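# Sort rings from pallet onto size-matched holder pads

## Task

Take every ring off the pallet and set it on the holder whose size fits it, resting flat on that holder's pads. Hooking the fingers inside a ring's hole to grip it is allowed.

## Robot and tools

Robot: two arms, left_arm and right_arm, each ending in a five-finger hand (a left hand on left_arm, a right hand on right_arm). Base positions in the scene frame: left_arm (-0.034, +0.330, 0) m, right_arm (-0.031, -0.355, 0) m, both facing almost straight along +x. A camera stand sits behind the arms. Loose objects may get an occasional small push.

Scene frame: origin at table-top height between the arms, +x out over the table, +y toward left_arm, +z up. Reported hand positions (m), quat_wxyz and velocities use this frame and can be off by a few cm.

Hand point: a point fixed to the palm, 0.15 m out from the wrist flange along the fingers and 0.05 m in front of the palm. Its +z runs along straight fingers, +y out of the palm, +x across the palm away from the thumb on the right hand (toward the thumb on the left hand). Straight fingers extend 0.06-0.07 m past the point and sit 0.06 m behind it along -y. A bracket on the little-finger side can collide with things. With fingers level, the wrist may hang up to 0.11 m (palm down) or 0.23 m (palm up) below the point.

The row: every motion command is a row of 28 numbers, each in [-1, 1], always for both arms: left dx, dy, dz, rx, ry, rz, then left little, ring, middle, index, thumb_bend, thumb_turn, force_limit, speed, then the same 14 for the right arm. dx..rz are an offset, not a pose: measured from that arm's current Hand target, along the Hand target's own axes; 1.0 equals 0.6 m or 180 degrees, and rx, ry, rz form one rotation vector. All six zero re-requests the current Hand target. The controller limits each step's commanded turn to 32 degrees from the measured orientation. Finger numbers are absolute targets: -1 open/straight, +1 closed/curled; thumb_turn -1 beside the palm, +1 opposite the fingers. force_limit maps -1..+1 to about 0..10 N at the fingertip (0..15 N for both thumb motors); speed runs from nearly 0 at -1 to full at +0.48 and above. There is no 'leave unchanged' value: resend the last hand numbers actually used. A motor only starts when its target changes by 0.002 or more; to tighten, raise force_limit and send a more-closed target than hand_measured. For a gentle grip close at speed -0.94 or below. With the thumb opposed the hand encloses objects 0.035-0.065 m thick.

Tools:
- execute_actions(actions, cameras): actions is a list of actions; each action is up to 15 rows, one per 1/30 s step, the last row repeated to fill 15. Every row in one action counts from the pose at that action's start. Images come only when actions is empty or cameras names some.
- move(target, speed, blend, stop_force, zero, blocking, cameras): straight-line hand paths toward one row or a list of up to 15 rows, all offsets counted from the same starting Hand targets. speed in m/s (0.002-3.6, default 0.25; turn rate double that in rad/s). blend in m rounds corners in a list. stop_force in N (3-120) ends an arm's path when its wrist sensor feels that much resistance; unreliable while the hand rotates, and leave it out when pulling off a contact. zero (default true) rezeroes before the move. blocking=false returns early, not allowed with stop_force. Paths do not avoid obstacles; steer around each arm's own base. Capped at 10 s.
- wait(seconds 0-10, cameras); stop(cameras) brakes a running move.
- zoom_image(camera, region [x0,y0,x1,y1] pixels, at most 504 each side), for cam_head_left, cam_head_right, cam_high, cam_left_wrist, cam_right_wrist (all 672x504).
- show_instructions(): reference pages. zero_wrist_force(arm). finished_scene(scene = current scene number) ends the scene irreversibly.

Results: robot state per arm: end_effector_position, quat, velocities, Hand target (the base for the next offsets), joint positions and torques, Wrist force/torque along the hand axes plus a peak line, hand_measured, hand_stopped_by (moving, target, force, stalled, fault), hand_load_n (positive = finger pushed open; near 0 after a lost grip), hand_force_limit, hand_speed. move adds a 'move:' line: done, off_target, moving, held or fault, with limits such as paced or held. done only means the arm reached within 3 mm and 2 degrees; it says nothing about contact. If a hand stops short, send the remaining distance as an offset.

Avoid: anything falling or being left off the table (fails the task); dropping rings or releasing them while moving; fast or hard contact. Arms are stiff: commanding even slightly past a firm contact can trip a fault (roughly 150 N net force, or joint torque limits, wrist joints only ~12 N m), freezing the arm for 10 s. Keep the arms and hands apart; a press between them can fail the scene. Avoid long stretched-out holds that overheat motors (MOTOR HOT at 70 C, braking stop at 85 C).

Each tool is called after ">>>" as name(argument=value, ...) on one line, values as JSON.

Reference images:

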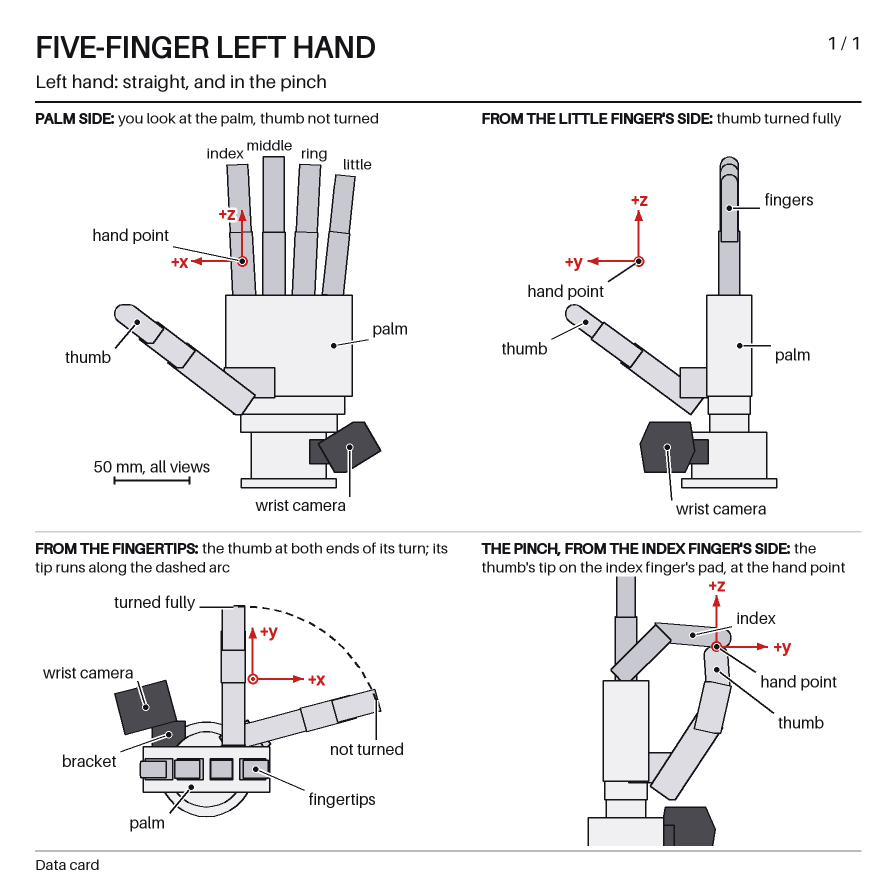

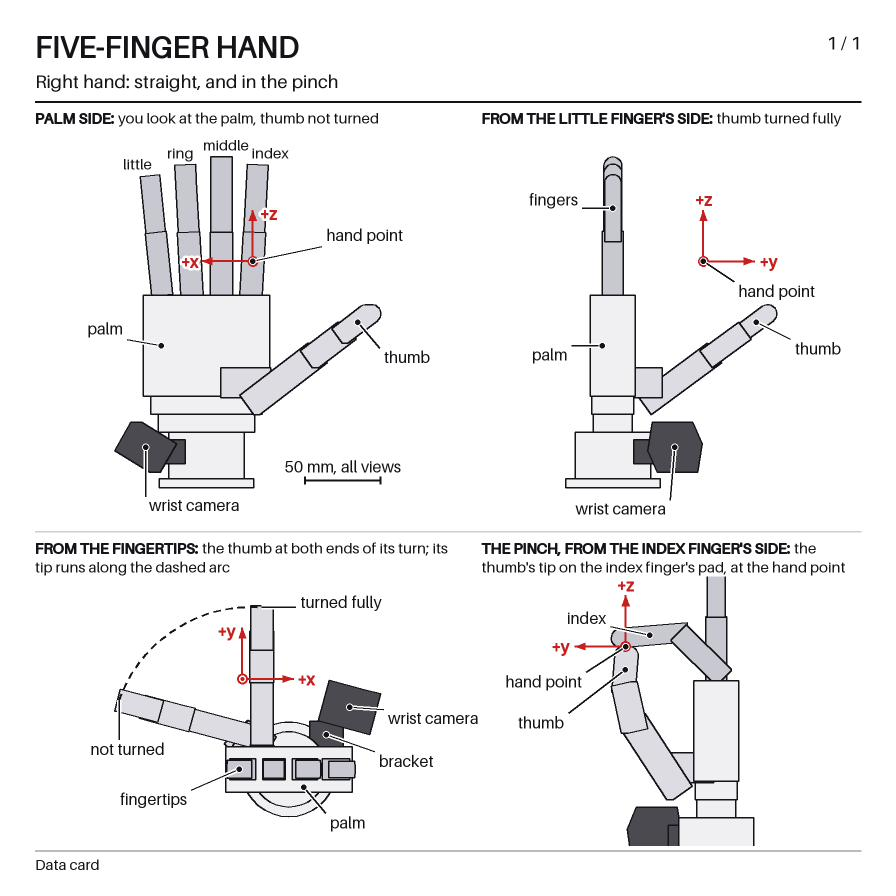

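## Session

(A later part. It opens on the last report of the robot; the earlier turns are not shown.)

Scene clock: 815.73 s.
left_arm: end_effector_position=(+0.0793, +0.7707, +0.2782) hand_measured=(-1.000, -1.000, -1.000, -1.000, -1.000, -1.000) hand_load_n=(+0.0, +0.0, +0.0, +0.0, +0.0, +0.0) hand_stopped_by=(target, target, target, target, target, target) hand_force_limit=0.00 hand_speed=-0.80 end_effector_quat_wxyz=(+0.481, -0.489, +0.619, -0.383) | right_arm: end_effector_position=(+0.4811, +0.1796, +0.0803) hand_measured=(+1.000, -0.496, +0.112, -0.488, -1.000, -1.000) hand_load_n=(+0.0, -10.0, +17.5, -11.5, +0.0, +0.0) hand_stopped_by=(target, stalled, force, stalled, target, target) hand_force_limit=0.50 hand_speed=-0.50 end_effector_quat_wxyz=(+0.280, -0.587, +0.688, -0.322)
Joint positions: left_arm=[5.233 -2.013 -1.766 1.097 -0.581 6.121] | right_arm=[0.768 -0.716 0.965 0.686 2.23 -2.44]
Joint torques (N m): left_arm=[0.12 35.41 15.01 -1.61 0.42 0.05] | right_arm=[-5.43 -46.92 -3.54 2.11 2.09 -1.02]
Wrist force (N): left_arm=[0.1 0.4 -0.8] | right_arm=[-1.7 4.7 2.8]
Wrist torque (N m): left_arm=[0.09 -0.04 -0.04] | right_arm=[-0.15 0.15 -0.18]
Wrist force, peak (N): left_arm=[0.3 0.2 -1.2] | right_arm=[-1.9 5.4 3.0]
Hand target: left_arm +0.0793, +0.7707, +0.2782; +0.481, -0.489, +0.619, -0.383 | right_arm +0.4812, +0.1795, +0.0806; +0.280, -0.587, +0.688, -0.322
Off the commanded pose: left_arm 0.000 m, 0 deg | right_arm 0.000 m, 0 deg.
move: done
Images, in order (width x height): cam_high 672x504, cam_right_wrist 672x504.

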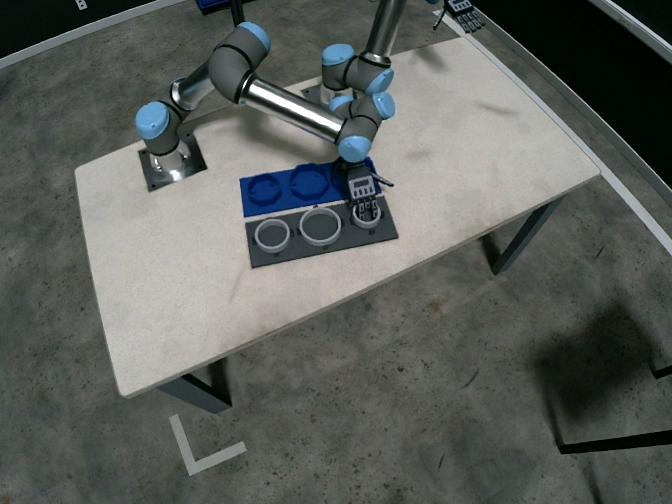

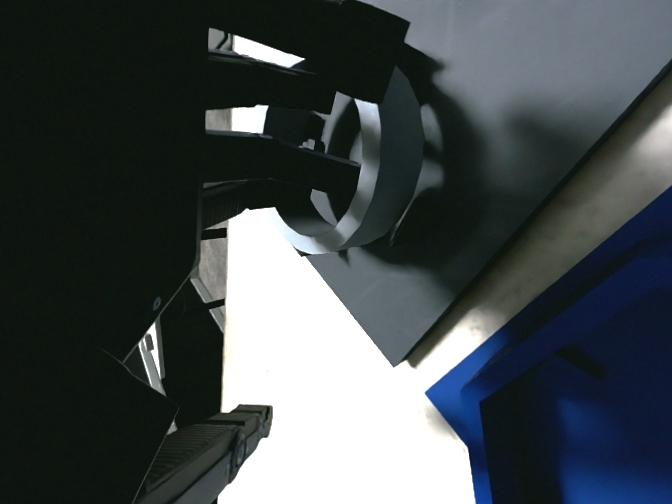

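>>> move(target=[0,0,0,0,0,0,-1,-1,-1,-1,-1,-1,0,-0.8,0,0.0160,0.0134,0,0,0,1,-0.8,0.45,-0.8,-1,-1,0.5,-0.5], speed=0.02, stop_force=6, cameras=["cam_high","cam_right_wrist"])

>>> zoom_image(camera="cam_high", region=[342, 190, 392, 240])

>>> zoom_image(camera="cam_right_wrist", region=[200, 0, 500, 300])

Scene clock: 822.53 s.
left_arm: end_effector_position=(+0.0793, +0.7707, +0.2782) hand_measured=(-1.000, -1.000, -1.000, -1.000, -1.000, -1.000) hand_load_n=(-0.5, +0.0, +0.0, +0.0, +0.0, +0.0) hand_stopped_by=(target, target, target, target, target, target) hand_force_limit=0.00 hand_speed=-0.80 end_effector_quat_wxyz=(+0.481, -0.489, +0.619, -0.383) | right_arm: end_effector_position=(+0.4813, +0.1796, +0.0771) hand_measured=(+1.000, -0.496, +0.112, -0.488, -1.000, -1.000) hand_load_n=(+0.0, -7.5, +18.5, -9.5, +0.0, +0.0) hand_stopped_by=(target, stalled, force, stalled, target, target) hand_force_limit=0.50 hand_speed=-0.50 end_effector_quat_wxyz=(+0.280, -0.587, +0.688, -0.322)
Joint positions: left_arm=[5.233 -2.013 -1.766 1.097 -0.581 6.121] | right_arm=[0.767 -0.714 0.97 0.678 2.23 -2.44]
Joint torques (N m): left_arm=[-0.1 34.56 14.78 -1.57 0.57 0.12] | right_arm=[-5.09 -83.04 -36.59 4.99 -1 -0.66]
Wrist force (N): left_arm=[0.0 0.2 -0.8] | right_arm=[-6.6 -3.7 4.4]
Wrist torque (N m): left_arm=[0.05 -0.02 -0.04] | right_arm=[-0.12 -0.07 -0.51]
Wrist force, peak (N): left_arm=[0.1 0.3 -1.3] | right_arm=[-8.0 -9.6 -0.5]
Hand target: left_arm +0.0793, +0.7707, +0.2782; +0.481, -0.489, +0.619, -0.383 | right_arm +0.4813, +0.1796, +0.0771; +0.280, -0.587, +0.688, -0.322 (not the last commanded pose)
Off the commanded pose: left_arm 0.000 m, 0 deg | right_arm 0.009 m, 0 deg.
move: contact (right_arm)
Images, in order (width x height): cam_high 672x504, cam_right_wrist 672x504.

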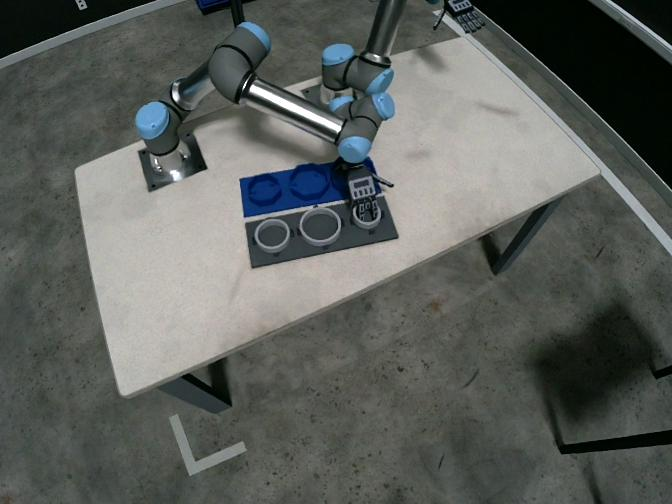

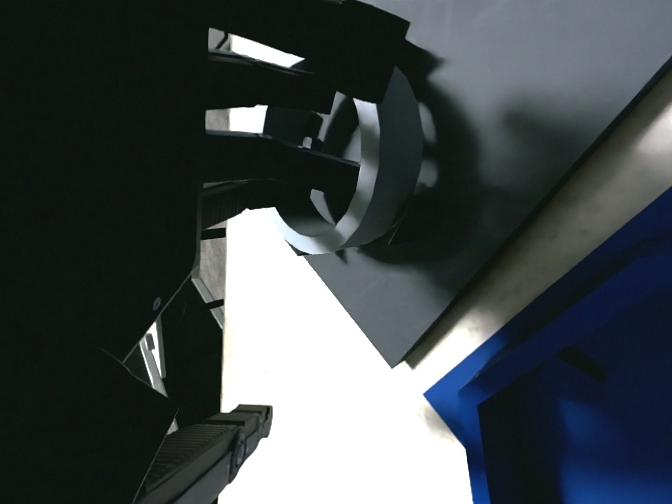

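Scaled by 10.080.

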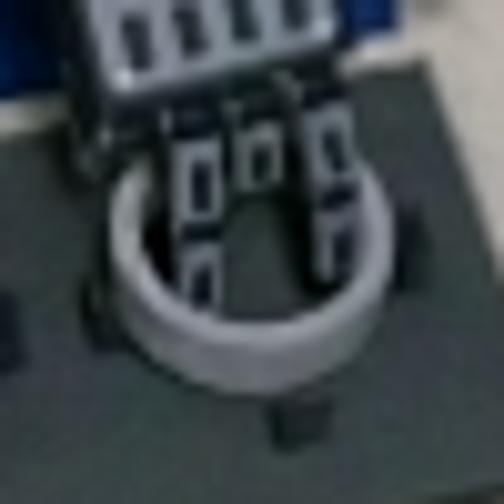

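Scaled by 1.680.

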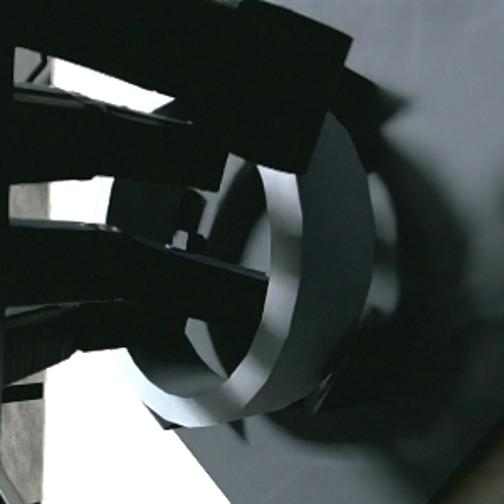

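>>> execute_actions(actions=[[[0,0,0,0,0,0,-1,-1,-1,-1,-1,-1,0,-0.8,-0.0008,-0.0035,-0.0005,0,0,0,1,-0.8,0.45,-0.8,-1,-1,0.5,-0.5],[0,0,0,0,0,0,-1,-1,-1,-1,-1,-1,0,-0.8,-0.0018,-0.0045,0.0010,0,0,0,1,-0.8,0.45,-0.8,-1,-1,0.5,-0.5],[0,0,0,0,0,0,-1,-1,-1,-1,-1,-1,0,-0.8,-0.0033,-0.0045,0.0028,0,0,0,1,-0.8,0.45,-0.8,-1,-1,0.5,-0.5]]])

>>> move(target=[0,0,0,0,0,0,-1,-1,-1,-1,-1,-1,0,-0.8,0,0.0077,0.0064,0,0,0,1,-0.8,0.45,-0.8,-1,-1,0.5,-0.5], speed=0.012, stop_force=5)

Scene clock: 834.00 s.
left_arm: end_effector_position=(+0.0793, +0.7707, +0.2782) hand_measured=(-1.000, -1.000, -1.000, -1.000, -1.000, -1.000) hand_load_n=(+0.0, +0.0, +0.0, +0.0, +0.0, +0.0) hand_stopped_by=(target, target, target, target, target, target) hand_force_limit=0.00 hand_speed=-0.80 end_effector_quat_wxyz=(+0.481, -0.489, +0.619, -0.383) | right_arm: end_effector_position=(+0.4846, +0.1811, +0.0779) hand_measured=(+1.000, -0.496, +0.112, -0.488, -1.000, -1.000) hand_load_n=(+0.0, -9.5, +17.0, -11.5, +0.0, +0.0) hand_stopped_by=(target, stalled, force, stalled, target, target) hand_force_limit=0.50 hand_speed=-0.50 end_effector_quat_wxyz=(+0.280, -0.587, +0.688, -0.322)
Joint positions: left_arm=[5.233 -2.013 -1.766 1.097 -0.581 6.121] | right_arm=[0.765 -0.706 0.953 0.686 2.229 -2.442]
Joint torques (N m): left_arm=[0.09 34.99 14.11 -1.59 0.52 0.05] | right_arm=[7.12 -86.7 -0.15 -0.67 3.98 1.02]
Wrist force (N): left_arm=[0.1 0.2 -0.9] | right_arm=[-1.8 4.5 2.7]
Wrist torque (N m): left_arm=[0.06 -0.03 -0.04] | right_arm=[-0.17 0.16 -0.18]
Wrist force, peak (N): left_arm=[0.2 0.4 -1.2] | right_arm=[-6.7 -3.7 4.7]
Hand target: left_arm +0.0793, +0.7707, +0.2782; +0.481, -0.489, +0.619, -0.383 | right_arm +0.4846, +0.1811, +0.0781; +0.280, -0.587, +0.688, -0.322
Off the commanded pose: left_arm 0.000 m, 0 deg | right_arm 0.000 m, 0 deg.
Step readings (end_effector_position of left_arm | right_arm):
0: (+0.0793, +0.7707, +0.2782) | (+0.4813, +0.1796, +0.0771)
1: (+0.0793, +0.7707, +0.2782) | (+0.4813, +0.1797, +0.0772)
2: (+0.0793, +0.7707, +0.2782) | (+0.4817, +0.1798, +0.0778)
4: (+0.0793, +0.7707, +0.2782) | (+0.4836, +0.1805, +0.0792)
8: (+0.0793, +0.7707, +0.2782) | (+0.4849, +0.1813, +0.0785)
15: (+0.0793, +0.7707, +0.2782) | (+0.4846, +0.1811, +0.0779)

Scene clock: 835.33 s.
left_arm: end_effector_position=(+0.0793, +0.7707, +0.2782) hand_measured=(-1.000, -1.000, -1.000, -1.000, -1.000, -1.000) hand_load_n=(+0.0, -0.5, +0.0, +0.0, +0.0, -0.5) hand_stopped_by=(target, target, target, target, target, target) hand_force_limit=0.00 hand_speed=-0.80 end_effector_quat_wxyz=(+0.481, -0.489, +0.619, -0.383) | right_arm: end_effector_position=(+0.4846, +0.1811, +0.0720) hand_measured=(+1.000, -0.496, +0.112, -0.488, -1.000, -1.000) hand_load_n=(+0.0, -9.0, +17.0, -10.5, +0.0, +0.0) hand_stopped_by=(target, stalled, force, stalled, target, target) hand_force_limit=0.50 hand_speed=-0.50 end_effector_quat_wxyz=(+0.280, -0.587, +0.688, -0.322)
Joint positions: left_arm=[5.233 -2.013 -1.766 1.097 -0.581 6.121] | right_arm=[0.765 -0.702 0.961 0.674 2.229 -2.442]
Joint torques (N m): left_arm=[-0.88 34.74 15.35 -1.61 0.44 0.16] | right_arm=[6.38 -38.64 -37.39 3.15 -1.29 0.42]
Wrist force (N): left_arm=[0.1 0.3 -0.9] | right_arm=[-2.2 2.5 3.7]
Wrist torque (N m): left_arm=[0.09 -0.03 -0.05] | right_arm=[-0.16 0.11 -0.24]
Wrist force, peak (N): left_arm=[0.0 0.2 -1.2] | right_arm=[-2.0 4.7 2.9]
Hand target: left_arm +0.0793, +0.7707, +0.2782; +0.481, -0.489, +0.619, -0.383 | right_arm +0.4846, +0.1812, +0.0721; +0.280, -0.587, +0.688, -0.322
Off the commanded pose: left_arm 0.000 m, 0 deg | right_arm 0.000 m, 0 deg.
move: done

>>> move(target=[[0,0,0,0,0,0,-1,-1,-1,-1,-1,-1,0,-0.8,-0.0005,-0.0020,0.0010,0,0,0,1,-0.8,0.45,-0.8,-1,-1,0.5,-0.5],[0,0,0,0,0,0,-1,-1,-1,-1,-1,-1,0,-0.8,-0.0005,0.0048,0.0067,0,0,0,1,-0.8,0.45,-0.8,-1,-1,0.5,-0.5]], speed=0.012, stop_force=6, cameras=["cam_high"])

>>> zoom_image(camera="cam_high", region=[342, 190, 392, 240])

Scene clock: 841.33 s.
left_arm: end_effector_position=(+0.0793, +0.7707, +0.2782) hand_measured=(-1.000, -1.000, -1.000, -1.000, -1.000, -1.000) hand_load_n=(-0.5, +0.0, +0.0, +0.0, +0.0, -0.5) hand_stopped_by=(target, target, target, target, target, target) hand_force_limit=0.00 hand_speed=-0.80 end_effector_quat_wxyz=(+0.481, -0.489, +0.619, -0.383) | right_arm: end_effector_position=(+0.4860, +0.1813, +0.0692) hand_measured=(+1.000, -0.496, +0.112, -0.488, -1.000, -1.000) hand_load_n=(+0.0, -9.5, +15.5, -11.5, +0.0, +0.0) hand_stopped_by=(target, stalled, force, stalled, target, target) hand_force_limit=0.50 hand_speed=-0.50 end_effector_quat_wxyz=(+0.280, -0.587, +0.688, -0.322)
Joint positions: left_arm=[5.233 -2.013 -1.766 1.097 -0.581 6.121] | right_arm=[0.764 -0.698 0.96 0.669 2.228 -2.444]
Joint torques (N m): left_arm=[-0.02 35 15.19 -1.58 0.45 0.08] | right_arm=[0.17 -81.48 -38.33 2.18 1.16 -1.03]
Wrist force (N): left_arm=[0.1 0.1 -0.9] | right_arm=[-0.5 -2.4 -2.1]
Wrist torque (N m): left_arm=[0.05 -0.03 -0.04] | right_arm=[-0.11 0.12 -0.16]
Wrist force, peak (N): left_arm=[0.3 0.1 -1.3] | right_arm=[-2.0 -4.7 -5.9]
Hand target: left_arm +0.0793, +0.7707, +0.2782; +0.481, -0.489, +0.619, -0.383 | right_arm +0.4860, +0.1813, +0.0692; +0.280, -0.587, +0.688, -0.322 (not the last commanded pose)
Off the commanded pose: left_arm 0.000 m, 0 deg | right_arm 0.002 m, 0 deg.
move: contact (right_arm); path passed 1 of 2 targets
Images, in order (width x height): cam_high 672x504.

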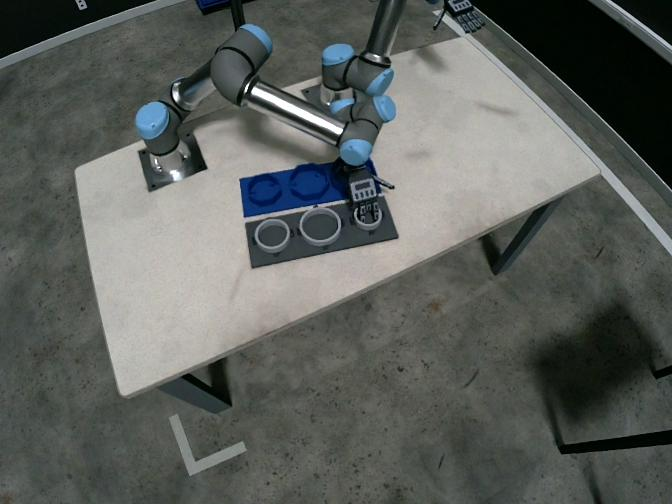

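Scaled by 10.080.

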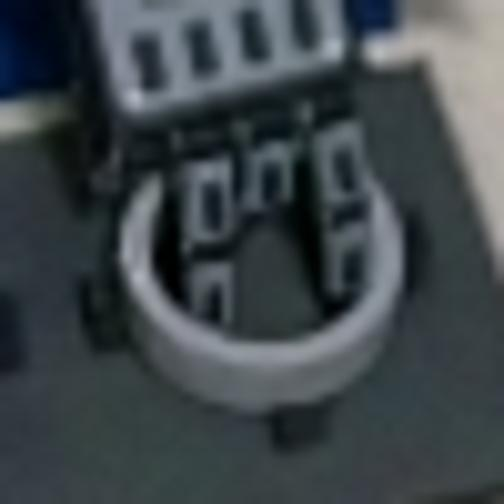

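>>> execute_actions(actions=[[[0,0,0,0,0,0,-1,-1,-1,-1,-1,-1,0,-0.8,0.0008,-0.0018,-0.0008,0,0,0,1,-0.8,0.45,-0.8,-1,-1,0.5,-0.5],[0,0,0,0,0,0,-1,-1,-1,-1,-1,-1,0,-0.8,0.0022,-0.0022,-0.0001,0,0,0,1,-0.8,0.45,-0.8,-1,-1,0.5,-0.5]]])

>>> move(target=[0,0,0,0,0,0,-1,-1,-1,-1,-1,-1,0,-0.8,0,0.0032,0.0027,0,0,0,1,-0.8,0.45,-0.8,-1,-1,0.5,-0.5], speed=0.01, stop_force=6, cameras=["cam_high", "cam_right_wrist"])

>>> zoom_image(camera="cam_high", region=[342, 190, 392, 240])

>>> zoom_image(camera="cam_right_wrist", region=[240, 40, 460, 260])

Scene clock: 853.47 s.
left_arm: end_effector_position=(+0.0793, +0.7707, +0.2782) hand_measured=(-1.000, -1.000, -1.000, -1.000, -1.000, -1.000) hand_load_n=(-0.5, +0.0, +0.0, +0.0, +0.0, +0.0) hand_stopped_by=(target, target, target, target, target, target) hand_force_limit=0.00 hand_speed=-0.80 end_effector_quat_wxyz=(+0.481, -0.489, +0.619, -0.383) | right_arm: end_effector_position=(+0.4866, +0.1799, +0.0705) hand_measured=(+1.000, -0.496, +0.112, -0.488, -1.000, -1.000) hand_load_n=(+0.0, -8.5, +17.0, -11.0, +0.0, +0.0) hand_stopped_by=(target, stalled, force, stalled, target, target) hand_force_limit=0.50 hand_speed=-0.50 end_effector_quat_wxyz=(+0.280, -0.586, +0.688, -0.322)
Joint positions: left_arm=[5.233 -2.013 -1.766 1.097 -0.581 6.121] | right_arm=[0.762 -0.702 0.964 0.668 2.227 -2.446]
Joint torques (N m): left_arm=[-0.13 34.8 15.81 -1.67 0.63 0.18] | right_arm=[6.41 -20.25 -14.52 3.22 2.89 1.03]
Wrist force (N): left_arm=[0.3 0.4 -0.9] | right_arm=[-2.3 3.1 4.3]
Wrist torque (N m): left_arm=[0.09 -0.06 -0.04] | right_arm=[-0.14 0.13 -0.21]
Wrist force, peak (N): left_arm=[0.2 0.4 -1.3] | right_arm=[-2.3 3.1 4.3]
Hand target: left_arm +0.0793, +0.7707, +0.2782; +0.481, -0.489, +0.619, -0.383 | right_arm +0.4866, +0.1799, +0.0702; +0.280, -0.587, +0.688, -0.322
Off the commanded pose: left_arm 0.000 m, 0 deg | right_arm 0.000 m, 0 deg.
Step readings (end_effector_position of left_arm | right_arm):
0: (+0.0793, +0.7707, +0.2782) | (+0.4860, +0.1813, +0.0692)
1: (+0.0793, +0.7707, +0.2782) | (+0.4860, +0.1813, +0.0692)
2: (+0.0793, +0.7707, +0.2782) | (+0.4861, +0.1812, +0.0696)
4: (+0.0793, +0.7707, +0.2782) | (+0.4866, +0.1804, +0.0704)
8: (+0.0793, +0.7707, +0.2782) | (+0.4867, +0.1798, +0.0705)
15: (+0.0793, +0.7707, +0.2782) | (+0.4866, +0.1799, +0.0705)

Scene clock: 854.97 s.
left_arm: end_effector_position=(+0.0793, +0.7707, +0.2782) hand_measured=(-1.000, -1.000, -1.000, -1.000, -1.000, -1.000) hand_load_n=(+0.0, +0.0, +0.0, +0.0, +0.0, +0.0) hand_stopped_by=(target, target, target, target, target, target) hand_force_limit=0.00 hand_speed=-0.80 end_effector_quat_wxyz=(+0.481, -0.489, +0.619, -0.383) | right_arm: end_effector_position=(+0.4866, +0.1799, +0.0689) hand_measured=(+1.000, -0.496, +0.112, -0.488, -1.000, -1.000) hand_load_n=(+0.0, -9.5, +15.5, -12.0, +0.0, +0.0) hand_stopped_by=(target, stalled, force, stalled, target, target) hand_force_limit=0.50 hand_speed=-0.50 end_effector_quat_wxyz=(+0.280, -0.587, +0.688, -0.322)
Joint positions: left_arm=[5.233 -2.013 -1.766 1.097 -0.581 6.121] | right_arm=[0.762 -0.7 0.965 0.665 2.227 -2.446]
Joint torques (N m): left_arm=[0.34 34.57 14.35 -1.67 0.32 0.11] | right_arm=[6.22 -71.88 -35.08 2.95 0.39 0.78]
Wrist force (N): left_arm=[0.3 0.3 -1.0] | right_arm=[-1.7 -2.9 -3.1]
Wrist torque (N m): left_arm=[0.09 -0.07 -0.03] | right_arm=[-0.08 0.21 -0.28]
Wrist force, peak (N): left_arm=[0.1 0.6 -1.2] | right_arm=[-2.1 3.0 4.4]
Hand target: left_arm +0.0793, +0.7707, +0.2782; +0.481, -0.489, +0.619, -0.383 | right_arm +0.4866, +0.1799, +0.0690; +0.280, -0.586, +0.688, -0.322 (not the last commanded pose)
Off the commanded pose: left_arm 0.000 m, 0 deg | right_arm 0.001 m, 0 deg.
move: contact (right_arm)
Images, in order (width x height): cam_high 672x504, cam_right_wrist 672x504.

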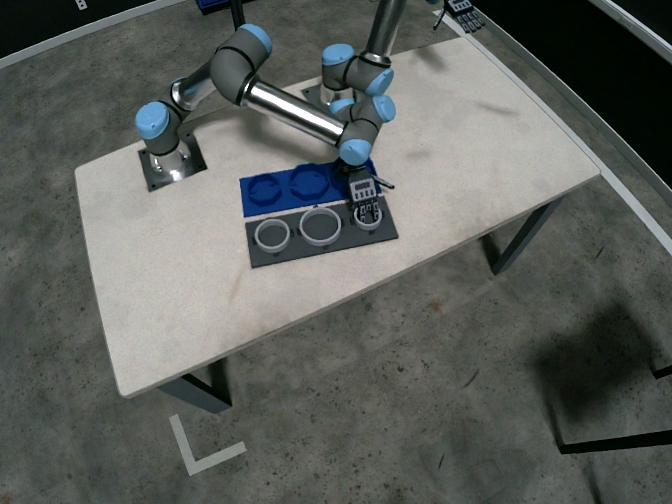

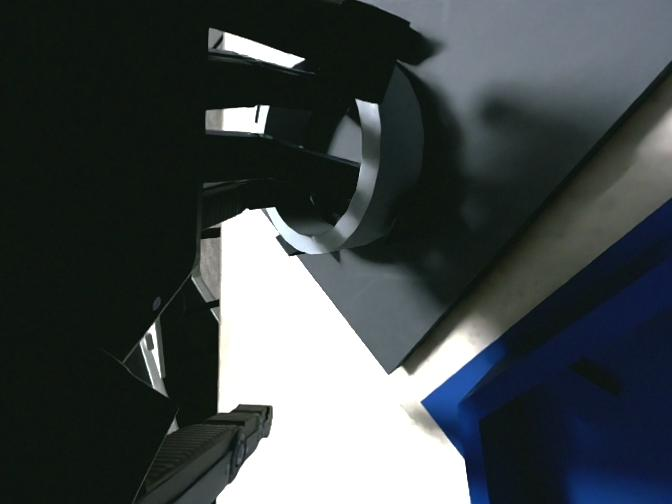

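Scaled by 10.080.

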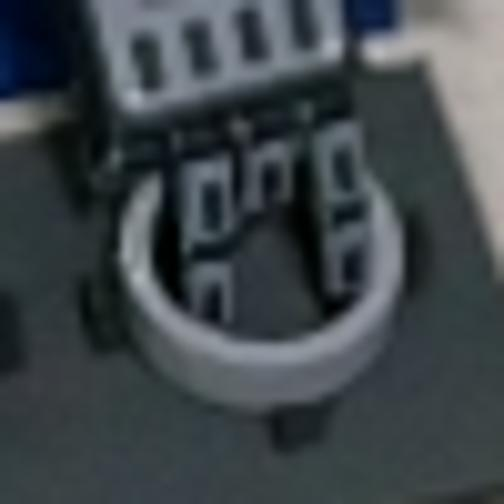

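Scaled by 2.291.

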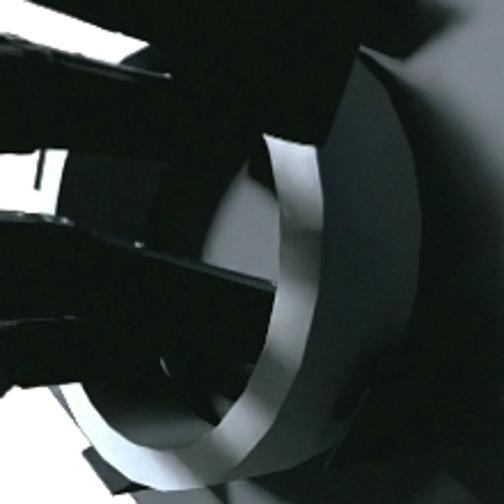

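>>> execute_actions(actions=[[[0,0,0,0,0,0,-1,-1,-1,-1,-1,-1,0,-0.8,0,-0.0006,-0.0005,0,0,0,1,-0.8,0.45,-0.8,-1,-1,0.5,-0.5]],[[0,0,0,0,0,0,-1,-1,-1,-1,-1,-1,0,-0.8,0,0,0,0,0,0,1,-0.47,0.0,-0.47,-1,-1,0.5,-0.6]],[[0,0,0,0,0,0,-1,-1,-1,-1,-1,-1,0,-0.8,0,0,0,0,0,0,1,-0.41,-0.04,-0.41,-1,-1,0.5,-0.6]],[[0,0,0,0,0,0,-1,-1,-1,-1,-1,-1,0,-0.8,0,0,0,0,0,0,1,-0.41,-0.04,-0.41,-1,-1,0.5,-0.6]]], cameras=["cam_right_wrist","cam_high"])

>>> zoom_image(camera="cam_high", region=[342, 190, 392, 240])

Scene clock: 865.73 s.
left_arm: end_effector_position=(+0.0793, +0.7707, +0.2782) hand_measured=(-1.000, -1.000, -1.000, -1.000, -1.000, -1.000) hand_load_n=(+0.0, +0.0, +0.0, +0.0, +0.0, +0.0) hand_stopped_by=(target, target, target, target, target, target) hand_force_limit=0.00 hand_speed=-0.80 end_effector_quat_wxyz=(+0.481, -0.489, +0.619, -0.383) | right_arm: end_effector_position=(+0.4866, +0.1799, +0.0695) hand_measured=(+1.000, -0.410, -0.040, -0.410, -1.000, -1.000) hand_load_n=(+0.0, +0.0, +0.0, +0.0, +0.0, +0.0) hand_stopped_by=(target, target, target, target, target, target) hand_force_limit=0.50 hand_speed=-0.60 end_effector_quat_wxyz=(+0.280, -0.586, +0.688, -0.322)
Joint positions: left_arm=[5.233 -2.013 -1.766 1.097 -0.581 6.121] | right_arm=[0.762 -0.701 0.964 0.666 2.227 -2.446]
Joint torques (N m): left_arm=[-0.31 34.93 14.91 -1.7 0.54 0.1] | right_arm=[4.2 -82.52 -30.76 0.29 1.24 0.12]
Wrist force (N): left_arm=[0.3 0.3 -1.0] | right_arm=[-1.6 1.5 0.3]
Wrist torque (N m): left_arm=[0.10 -0.07 -0.03] | right_arm=[-0.07 0.20 -0.24]
Wrist force, peak (N): left_arm=[0.5 0.5 -1.2] | right_arm=[-1.8 -2.9 -3.5]
Hand target: left_arm +0.0793, +0.7707, +0.2782; +0.481, -0.489, +0.619, -0.383 | right_arm +0.4866, +0.1799, +0.0695; +0.280, -0.586, +0.688, -0.322
Off the commanded pose: left_arm 0.000 m, 0 deg | right_arm 0.000 m, 0 deg.
Step readings (end_effector_position of left_arm | right_arm):
0: (+0.0793, +0.7707, +0.2782) | (+0.4866, +0.1799, +0.0690)
1: (+0.0793, +0.7707, +0.2782) | (+0.4866, +0.1799, +0.0690)
2: (+0.0793, +0.7707, +0.2782) | (+0.4866, +0.1799, +0.0691)
4: (+0.0793, +0.7707, +0.2782) | (+0.4866, +0.1799, +0.0694)
8: (+0.0793, +0.7707, +0.2782) | (+0.4866, +0.1799, +0.0695)
15: (+0.0793, +0.7707, +0.2782) | (+0.4866, +0.1799, +0.0695)
16: (+0.0793, +0.7707, +0.2782) | (+0.4866, +0.1799, +0.0695)
17: (+0.0793, +0.7707, +0.2782) | (+0.4866, +0.1799, +0.0695)
19: (+0.0793, +0.7707, +0.2782) | (+0.4866, +0.1799, +0.0695)
23: (+0.0793, +0.7707, +0.2782) | (+0.4866, +0.1799, +0.0695)
30: (+0.0793, +0.7707, +0.2782) | (+0.4866, +0.1799, +0.0695)
31: (+0.0793, +0.7707, +0.2782) | (+0.4866, +0.1799, +0.0695)
32: (+0.0793, +0.7707, +0.2782) | (+0.4866, +0.1799, +0.0695)
34: (+0.0793, +0.7707, +0.2782) | (+0.4866, +0.1799, +0.0695)
38: (+0.0793, +0.7707, +0.2782) | (+0.4866, +0.1799, +0.0695)
45: (+0.0793, +0.7707, +0.2782) | (+0.4866, +0.1799, +0.0695)
46: (+0.0793, +0.7707, +0.2782) | (+0.4866, +0.1799, +0.0695)
47: (+0.0793, +0.7707, +0.2782) | (+0.4866, +0.1799, +0.0695)
49: (+0.0793, +0.7707, +0.2782) | (+0.4866, +0.1799, +0.0695)
53: (+0.0793, +0.7707, +0.2782) | (+0.4866, +0.1799, +0.0695)
60: (+0.0793, +0.7707, +0.2782) | (+0.4866, +0.1799, +0.0695)
Images, in order (width x height): cam_high 672x504, cam_right_wrist 672x504.

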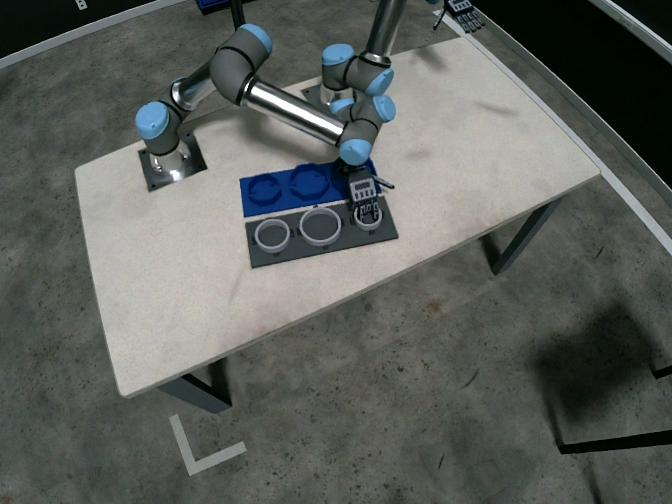

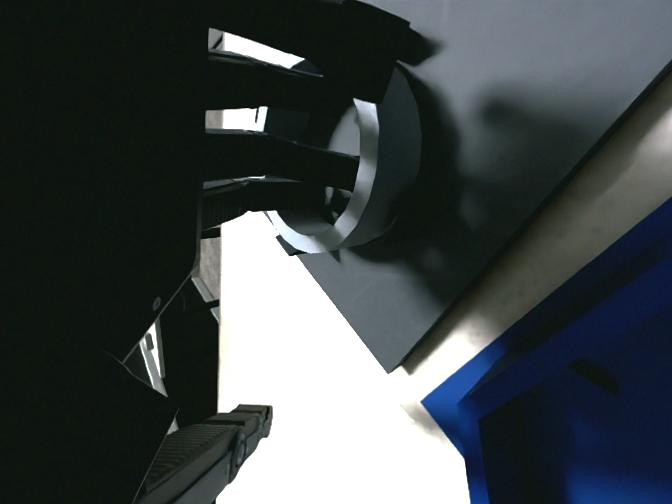

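Scaled by 10.080.

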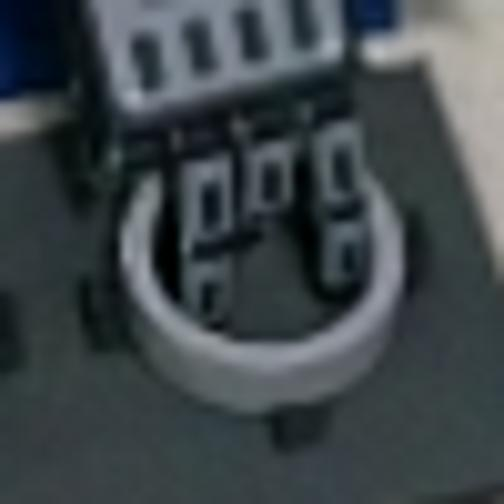

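Ring unmoved after release. Lift straight up.

>>> move(target=[0,0,0,0,0,0,-1,-1,-1,-1,-1,-1,0,-0.8,0,-0.12767,-0.10713,0,0,0,1,-0.41,-0.04,-0.41,-1,-1,0.5,-0.6], speed=0.08, cameras=["cam_high", "cam_head_left"])

>>> zoom_image(camera="cam_high", region=[342, 190, 392, 240])

>>> zoom_image(camera="cam_high", region=[236, 180, 406, 270])

>>> zoom_image(camera="cam_head_left", region=[230, 290, 450, 400])

Scene clock: 874.27 s.
left_arm: end_effector_position=(+0.0793, +0.7707, +0.2782) hand_measured=(-1.000, -1.000, -1.000, -1.000, -1.000, -1.000) hand_load_n=(+0.0, +0.0, +0.0, +0.0, +0.0, +0.0) hand_stopped_by=(target, target, target, target, target, target) hand_force_limit=0.00 hand_speed=-0.80 end_effector_quat_wxyz=(+0.481, -0.489, +0.619, -0.383) | right_arm: end_effector_position=(+0.4855, +0.1794, +0.1699) hand_measured=(+1.000, -0.410, -0.040, -0.410, -1.000, -1.000) hand_load_n=(+0.0, +0.0, +0.0, +0.0, +0.0, +0.0) hand_stopped_by=(target, target, target, target, target, target) hand_force_limit=0.50 hand_speed=-0.60 end_effector_quat_wxyz=(+0.281, -0.586, +0.688, -0.322)
Joint positions: left_arm=[5.233 -2.013 -1.766 1.097 -0.581 6.121] | right_arm=[0.762 -0.752 0.798 0.883 2.227 -2.446]
Joint torques (N m): left_arm=[0.44 34.98 14.9 -1.64 0.44 0.21] | right_arm=[6.39 -16.59 0.02 1.24 3.24 0.42]
Wrist force (N): left_arm=[0.2 0.5 -1.0] | right_arm=[-2.0 1.4 0.5]
Wrist torque (N m): left_arm=[0.11 -0.06 -0.05] | right_arm=[-0.09 0.24 -0.27]
Wrist force, peak (N): left_arm=[0.0 0.5 -1.2] | right_arm=[-1.6 2.8 1.1]
Hand target: left_arm +0.0793, +0.7707, +0.2782; +0.481, -0.489, +0.619, -0.383 | right_arm +0.4855, +0.1793, +0.1695; +0.280, -0.586, +0.688, -0.322
Off the commanded pose: left_arm 0.000 m, 0 deg | right_arm 0.000 m, 0 deg.
move: done
Images, in order (width x height): cam_head_left 672x504, cam_high 672x504.

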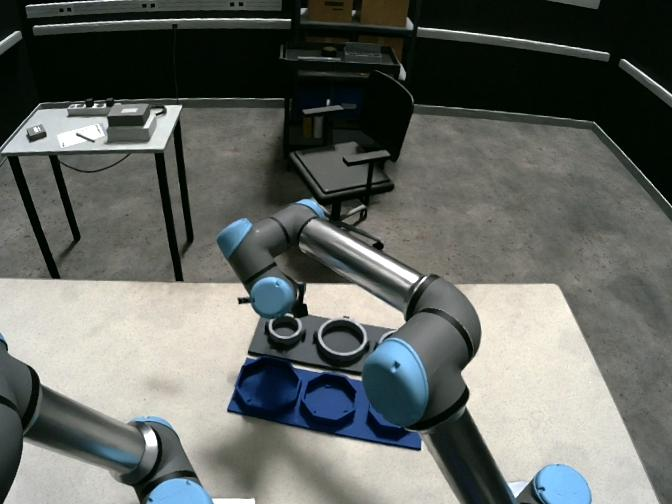

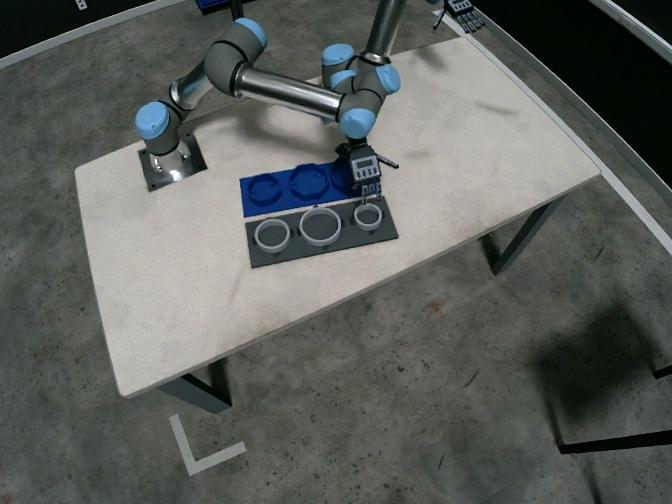

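Scaled by 10.080.

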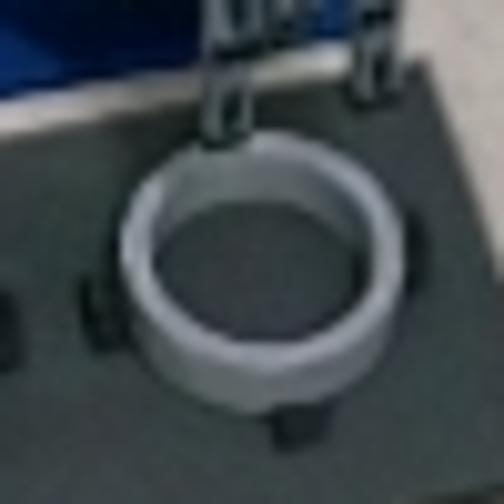

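Scaled by 2.965.

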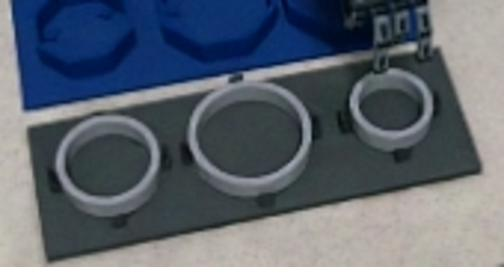

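Scaled by 2.291.

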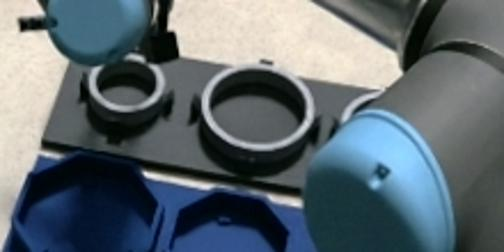

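>>> zoom_image(camera="cam_head_left", region=[260, 305, 310, 355])

>>> zoom_image(camera="cam_head_left", region=[310, 305, 380, 375])

Scaled by 10.080.

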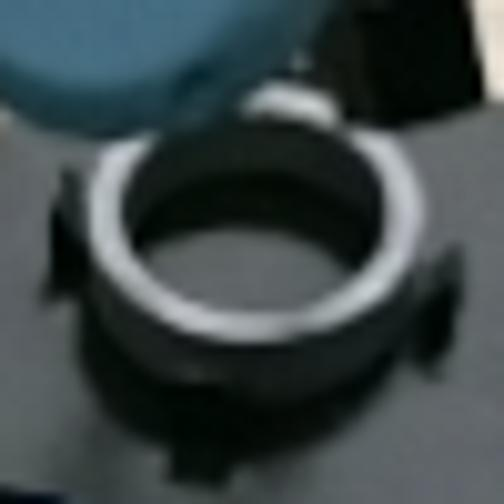

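Scaled by 7.200.

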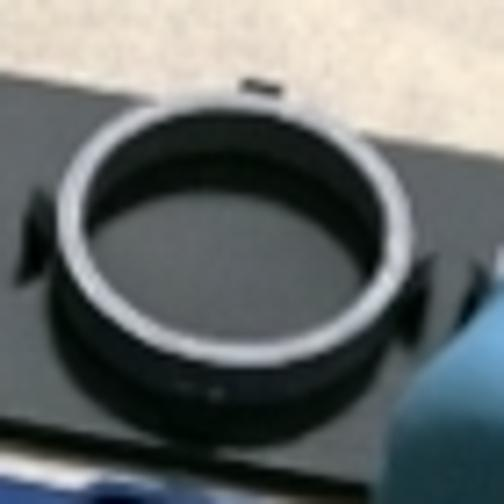

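>>> move(target=[0,0,0,0,0,0,-1,-1,-1,-1,-1,-1,0,-0.8,0.2600,0.0352,-0.0418,0,0,0,1,-0.41,-0.04,-0.41,-1,-1,0.5,-0.6], speed=0.2, cameras=["cam_right_wrist","cam_high"])

>>> zoom_image(camera="cam_high", region=[342, 190, 392, 240])

>>> move(target=[0,0,0,0,0,0,-1,-1,-1,-1,-1,-1,0,-0.8,0.4830,-0.0249,0.0295,0,0,0,1,-0.41,-0.04,-0.41,-1,-1,0.5,-0.6], speed=0.25, cameras=["cam_right_wrist","cam_high","cam_head_left","cam_head_right"])

Scene clock: 907.30 s.
left_arm: end_effector_position=(+0.0793, +0.7707, +0.2782) hand_measured=(-1.000, -1.000, -1.000, -1.000, -1.000, -1.000) hand_load_n=(+0.0, +0.0, +0.0, +0.0, +0.0, +0.0) hand_stopped_by=(target, target, target, target, target, target) hand_force_limit=0.00 hand_speed=-0.80 end_effector_quat_wxyz=(+0.481, -0.489, +0.619, -0.383) | right_arm: end_effector_position=(+0.4290, +0.0304, +0.1680) hand_measured=(+1.000, -0.410, -0.040, -0.410, -1.000, -1.000) hand_load_n=(+0.0, +0.0, +0.0, +0.0, +0.0, +0.0) hand_stopped_by=(target, target, target, target, target, target) hand_force_limit=0.50 hand_speed=-0.60 end_effector_quat_wxyz=(+0.281, -0.586, +0.688, -0.322)
Joint positions: left_arm=[5.233 -2.013 -1.766 1.097 -0.581 6.121] | right_arm=[0.617 -1.174 1.473 0.551 2.135 -2.584]
Joint torques (N m): left_arm=[0.21 34.91 15.12 -1.51 0.51 0.06] | right_arm=[-5.09 -28.11 -2.42 -0.62 2.66 -0.95]
Wrist force (N): left_arm=[0.1 0.2 -0.9] | right_arm=[-1.4 1.3 0.5]
Wrist torque (N m): left_arm=[0.07 -0.03 -0.04] | right_arm=[-0.09 0.16 -0.16]
Wrist force, peak (N): left_arm=[0.1 0.4 -1.3] | right_arm=[-4.3 3.9 -1.8]
Hand target: left_arm +0.0793, +0.7707, +0.2782; +0.481, -0.489, +0.619, -0.383 | right_arm +0.4289, +0.0303, +0.1678; +0.280, -0.586, +0.688, -0.322
Off the commanded pose: left_arm 0.000 m, 0 deg | right_arm 0.000 m, 0 deg.
move: done
Images, in order (width x height): cam_high 672x504, cam_right_wrist 672x504.

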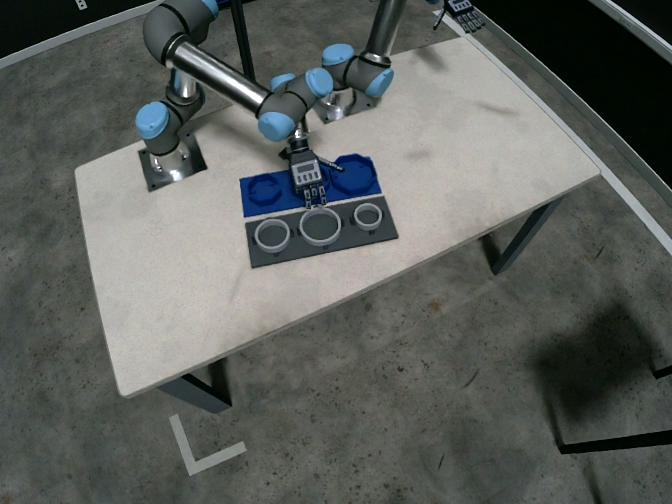

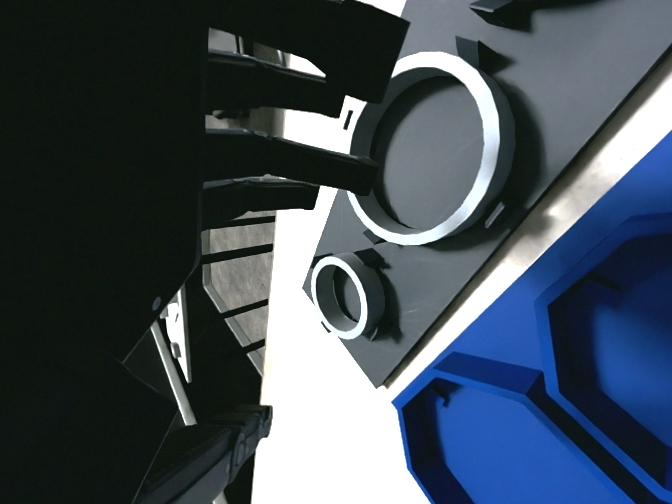

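Scaled by 10.080.

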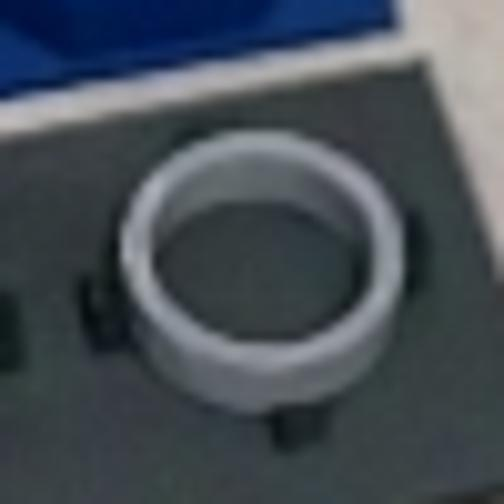

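Scene clock: 908.97 s.
left_arm: end_effector_position=(+0.0793, +0.7707, +0.2782) hand_measured=(-1.000, -1.000, -1.000, -1.000, -1.000, -1.000) hand_load_n=(+0.0, +0.0, +0.0, +0.0, +0.0, +0.0) hand_stopped_by=(target, target, target, target, target, target) hand_force_limit=0.00 hand_speed=-0.80 end_effector_quat_wxyz=(+0.481, -0.489, +0.619, -0.383) | right_arm: end_effector_position=(+0.4069, -0.2597, +0.1658) hand_measured=(+1.000, -0.410, -0.040, -0.410, -1.000, -1.000) hand_load_n=(+0.0, +0.0, +0.0, +0.0, +0.0, +0.0) hand_stopped_by=(target, target, target, target, target, target) hand_force_limit=0.50 hand_speed=-0.60 end_effector_quat_wxyz=(+0.280, -0.586, +0.688, -0.322) end_effector_velocity=(+0.001, +0.000, +0.001) end_effector_angular_velocity=(+0.000, -0.001, +0.004)
Joint positions: left_arm=[5.233 -2.013 -1.766 1.097 -0.581 6.121] | right_arm=[-0.17 -1.672 2.03 0.331 1.555 -3.145]
Joint velocities: left_arm=[within noise] | right_arm=[-0.003 0 -0.001 0 -0.006 -0.004]
Joint torques (N m): left_arm=[0.15 34.19 15.59 -1.67 0.42 0.19] | right_arm=[-5.74 -3.24 -41.14 -1.09 -1.75 -0.9]
Wrist force (N): left_arm=[-0.1 0.2 -1.2] | right_arm=[-1.7 1.4 0.5]
Wrist torque (N m): left_arm=[0.09 -0.02 -0.06] | right_arm=[-0.10 0.21 -0.18]
Wrist force, peak (N): left_arm=[0.1 0.5 -1.1] | right_arm=[-6.7 4.0 -1.8]
Hand target: left_arm +0.0793, +0.7707, +0.2782; +0.481, -0.489, +0.619, -0.383 | right_arm +0.4069, -0.2596, +0.1658; +0.280, -0.586, +0.688, -0.322
Off the commanded pose: left_arm 0.000 m, 0 deg | right_arm 0.000 m, 0 deg.
move: done
Images, in order (width x height): cam_head_left 672x504, cam_head_right 672x504, cam_high 672x504, cam_right_wrist 672x504.

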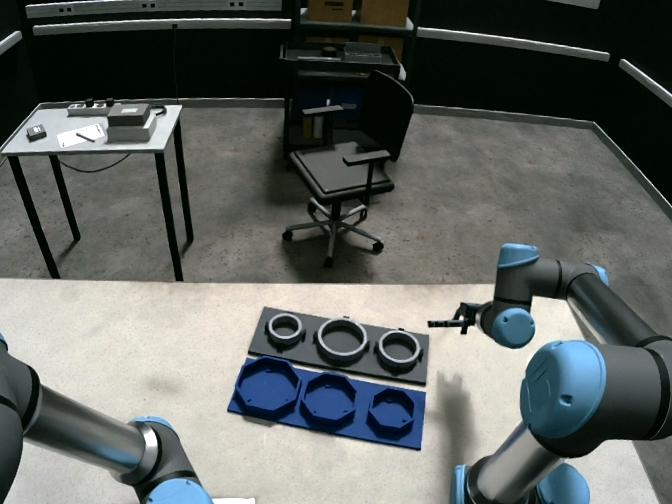

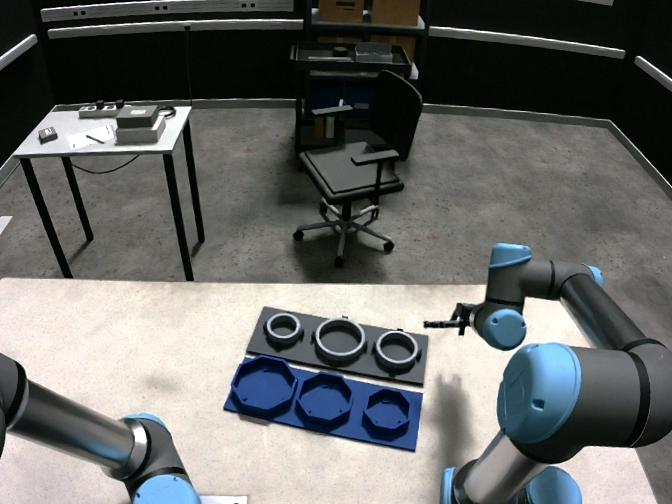

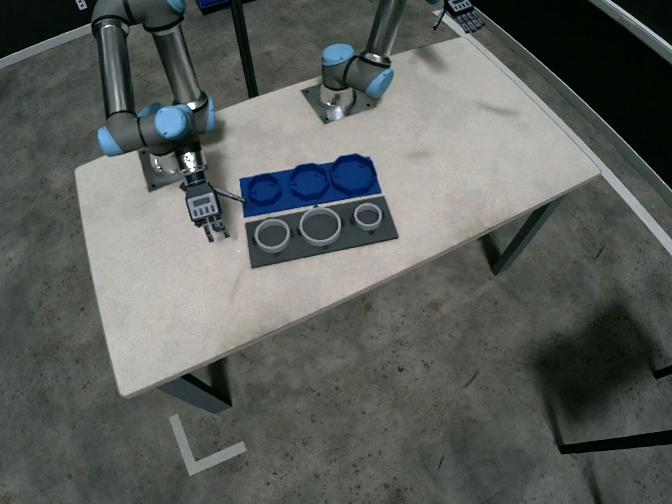

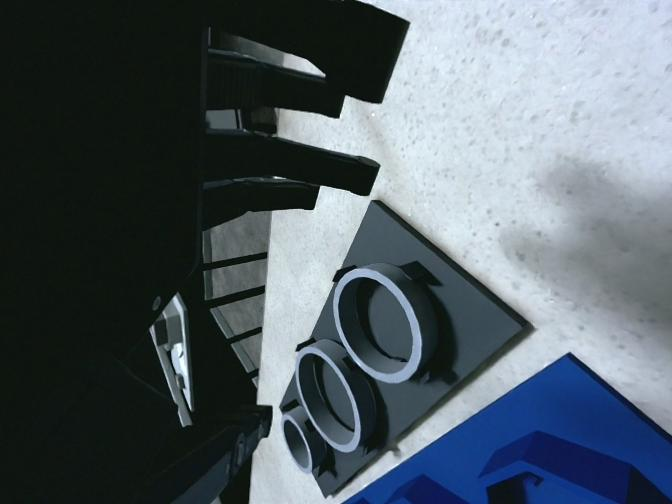

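>>> zoom_image(camera="cam_right_wrist", region=[270, 240, 470, 440])

>>> zoom_image(camera="cam_head_left", region=[370, 315, 430, 375])

>>> zoom_image(camera="cam_head_right", region=[250, 300, 310, 360])

>>> zoom_image(camera="cam_head_right", region=[368, 320, 428, 380])

>>> zoom_image(camera="cam_head_right", region=[305, 310, 375, 380])

Scaled by 2.520.

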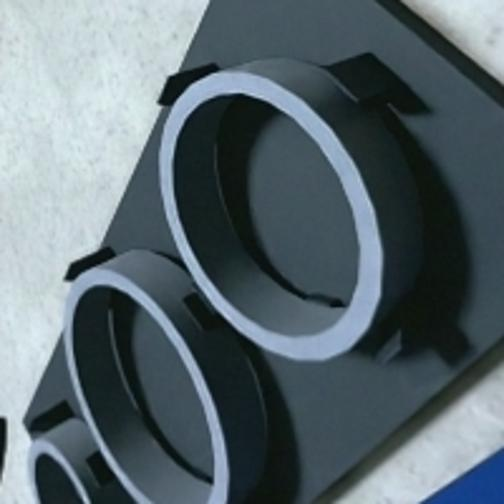

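Scaled by 8.400.

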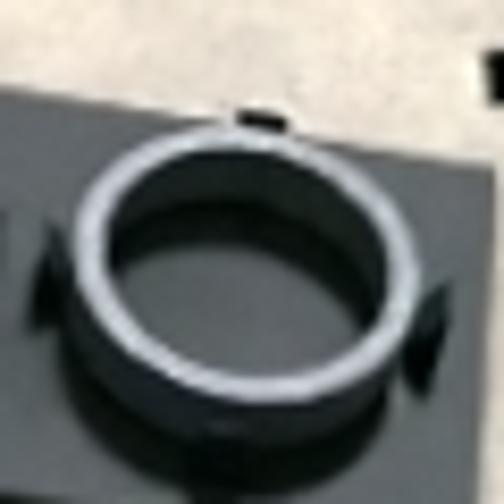

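Scaled by 8.400.

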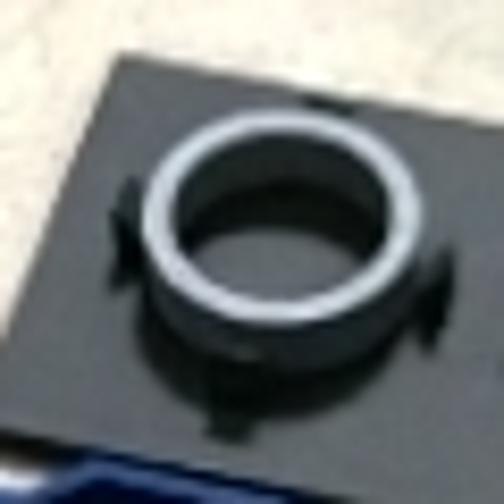

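Scaled by 8.400.

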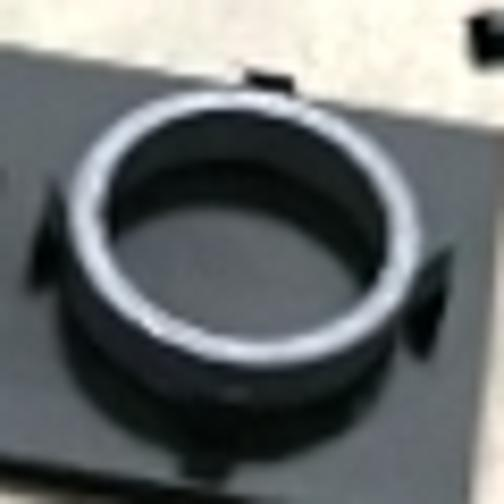

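Scaled by 7.200.

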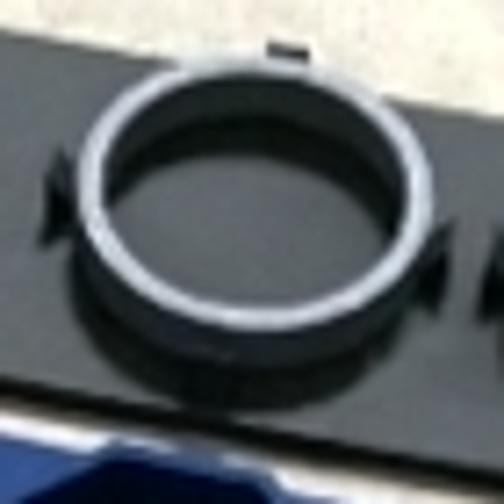

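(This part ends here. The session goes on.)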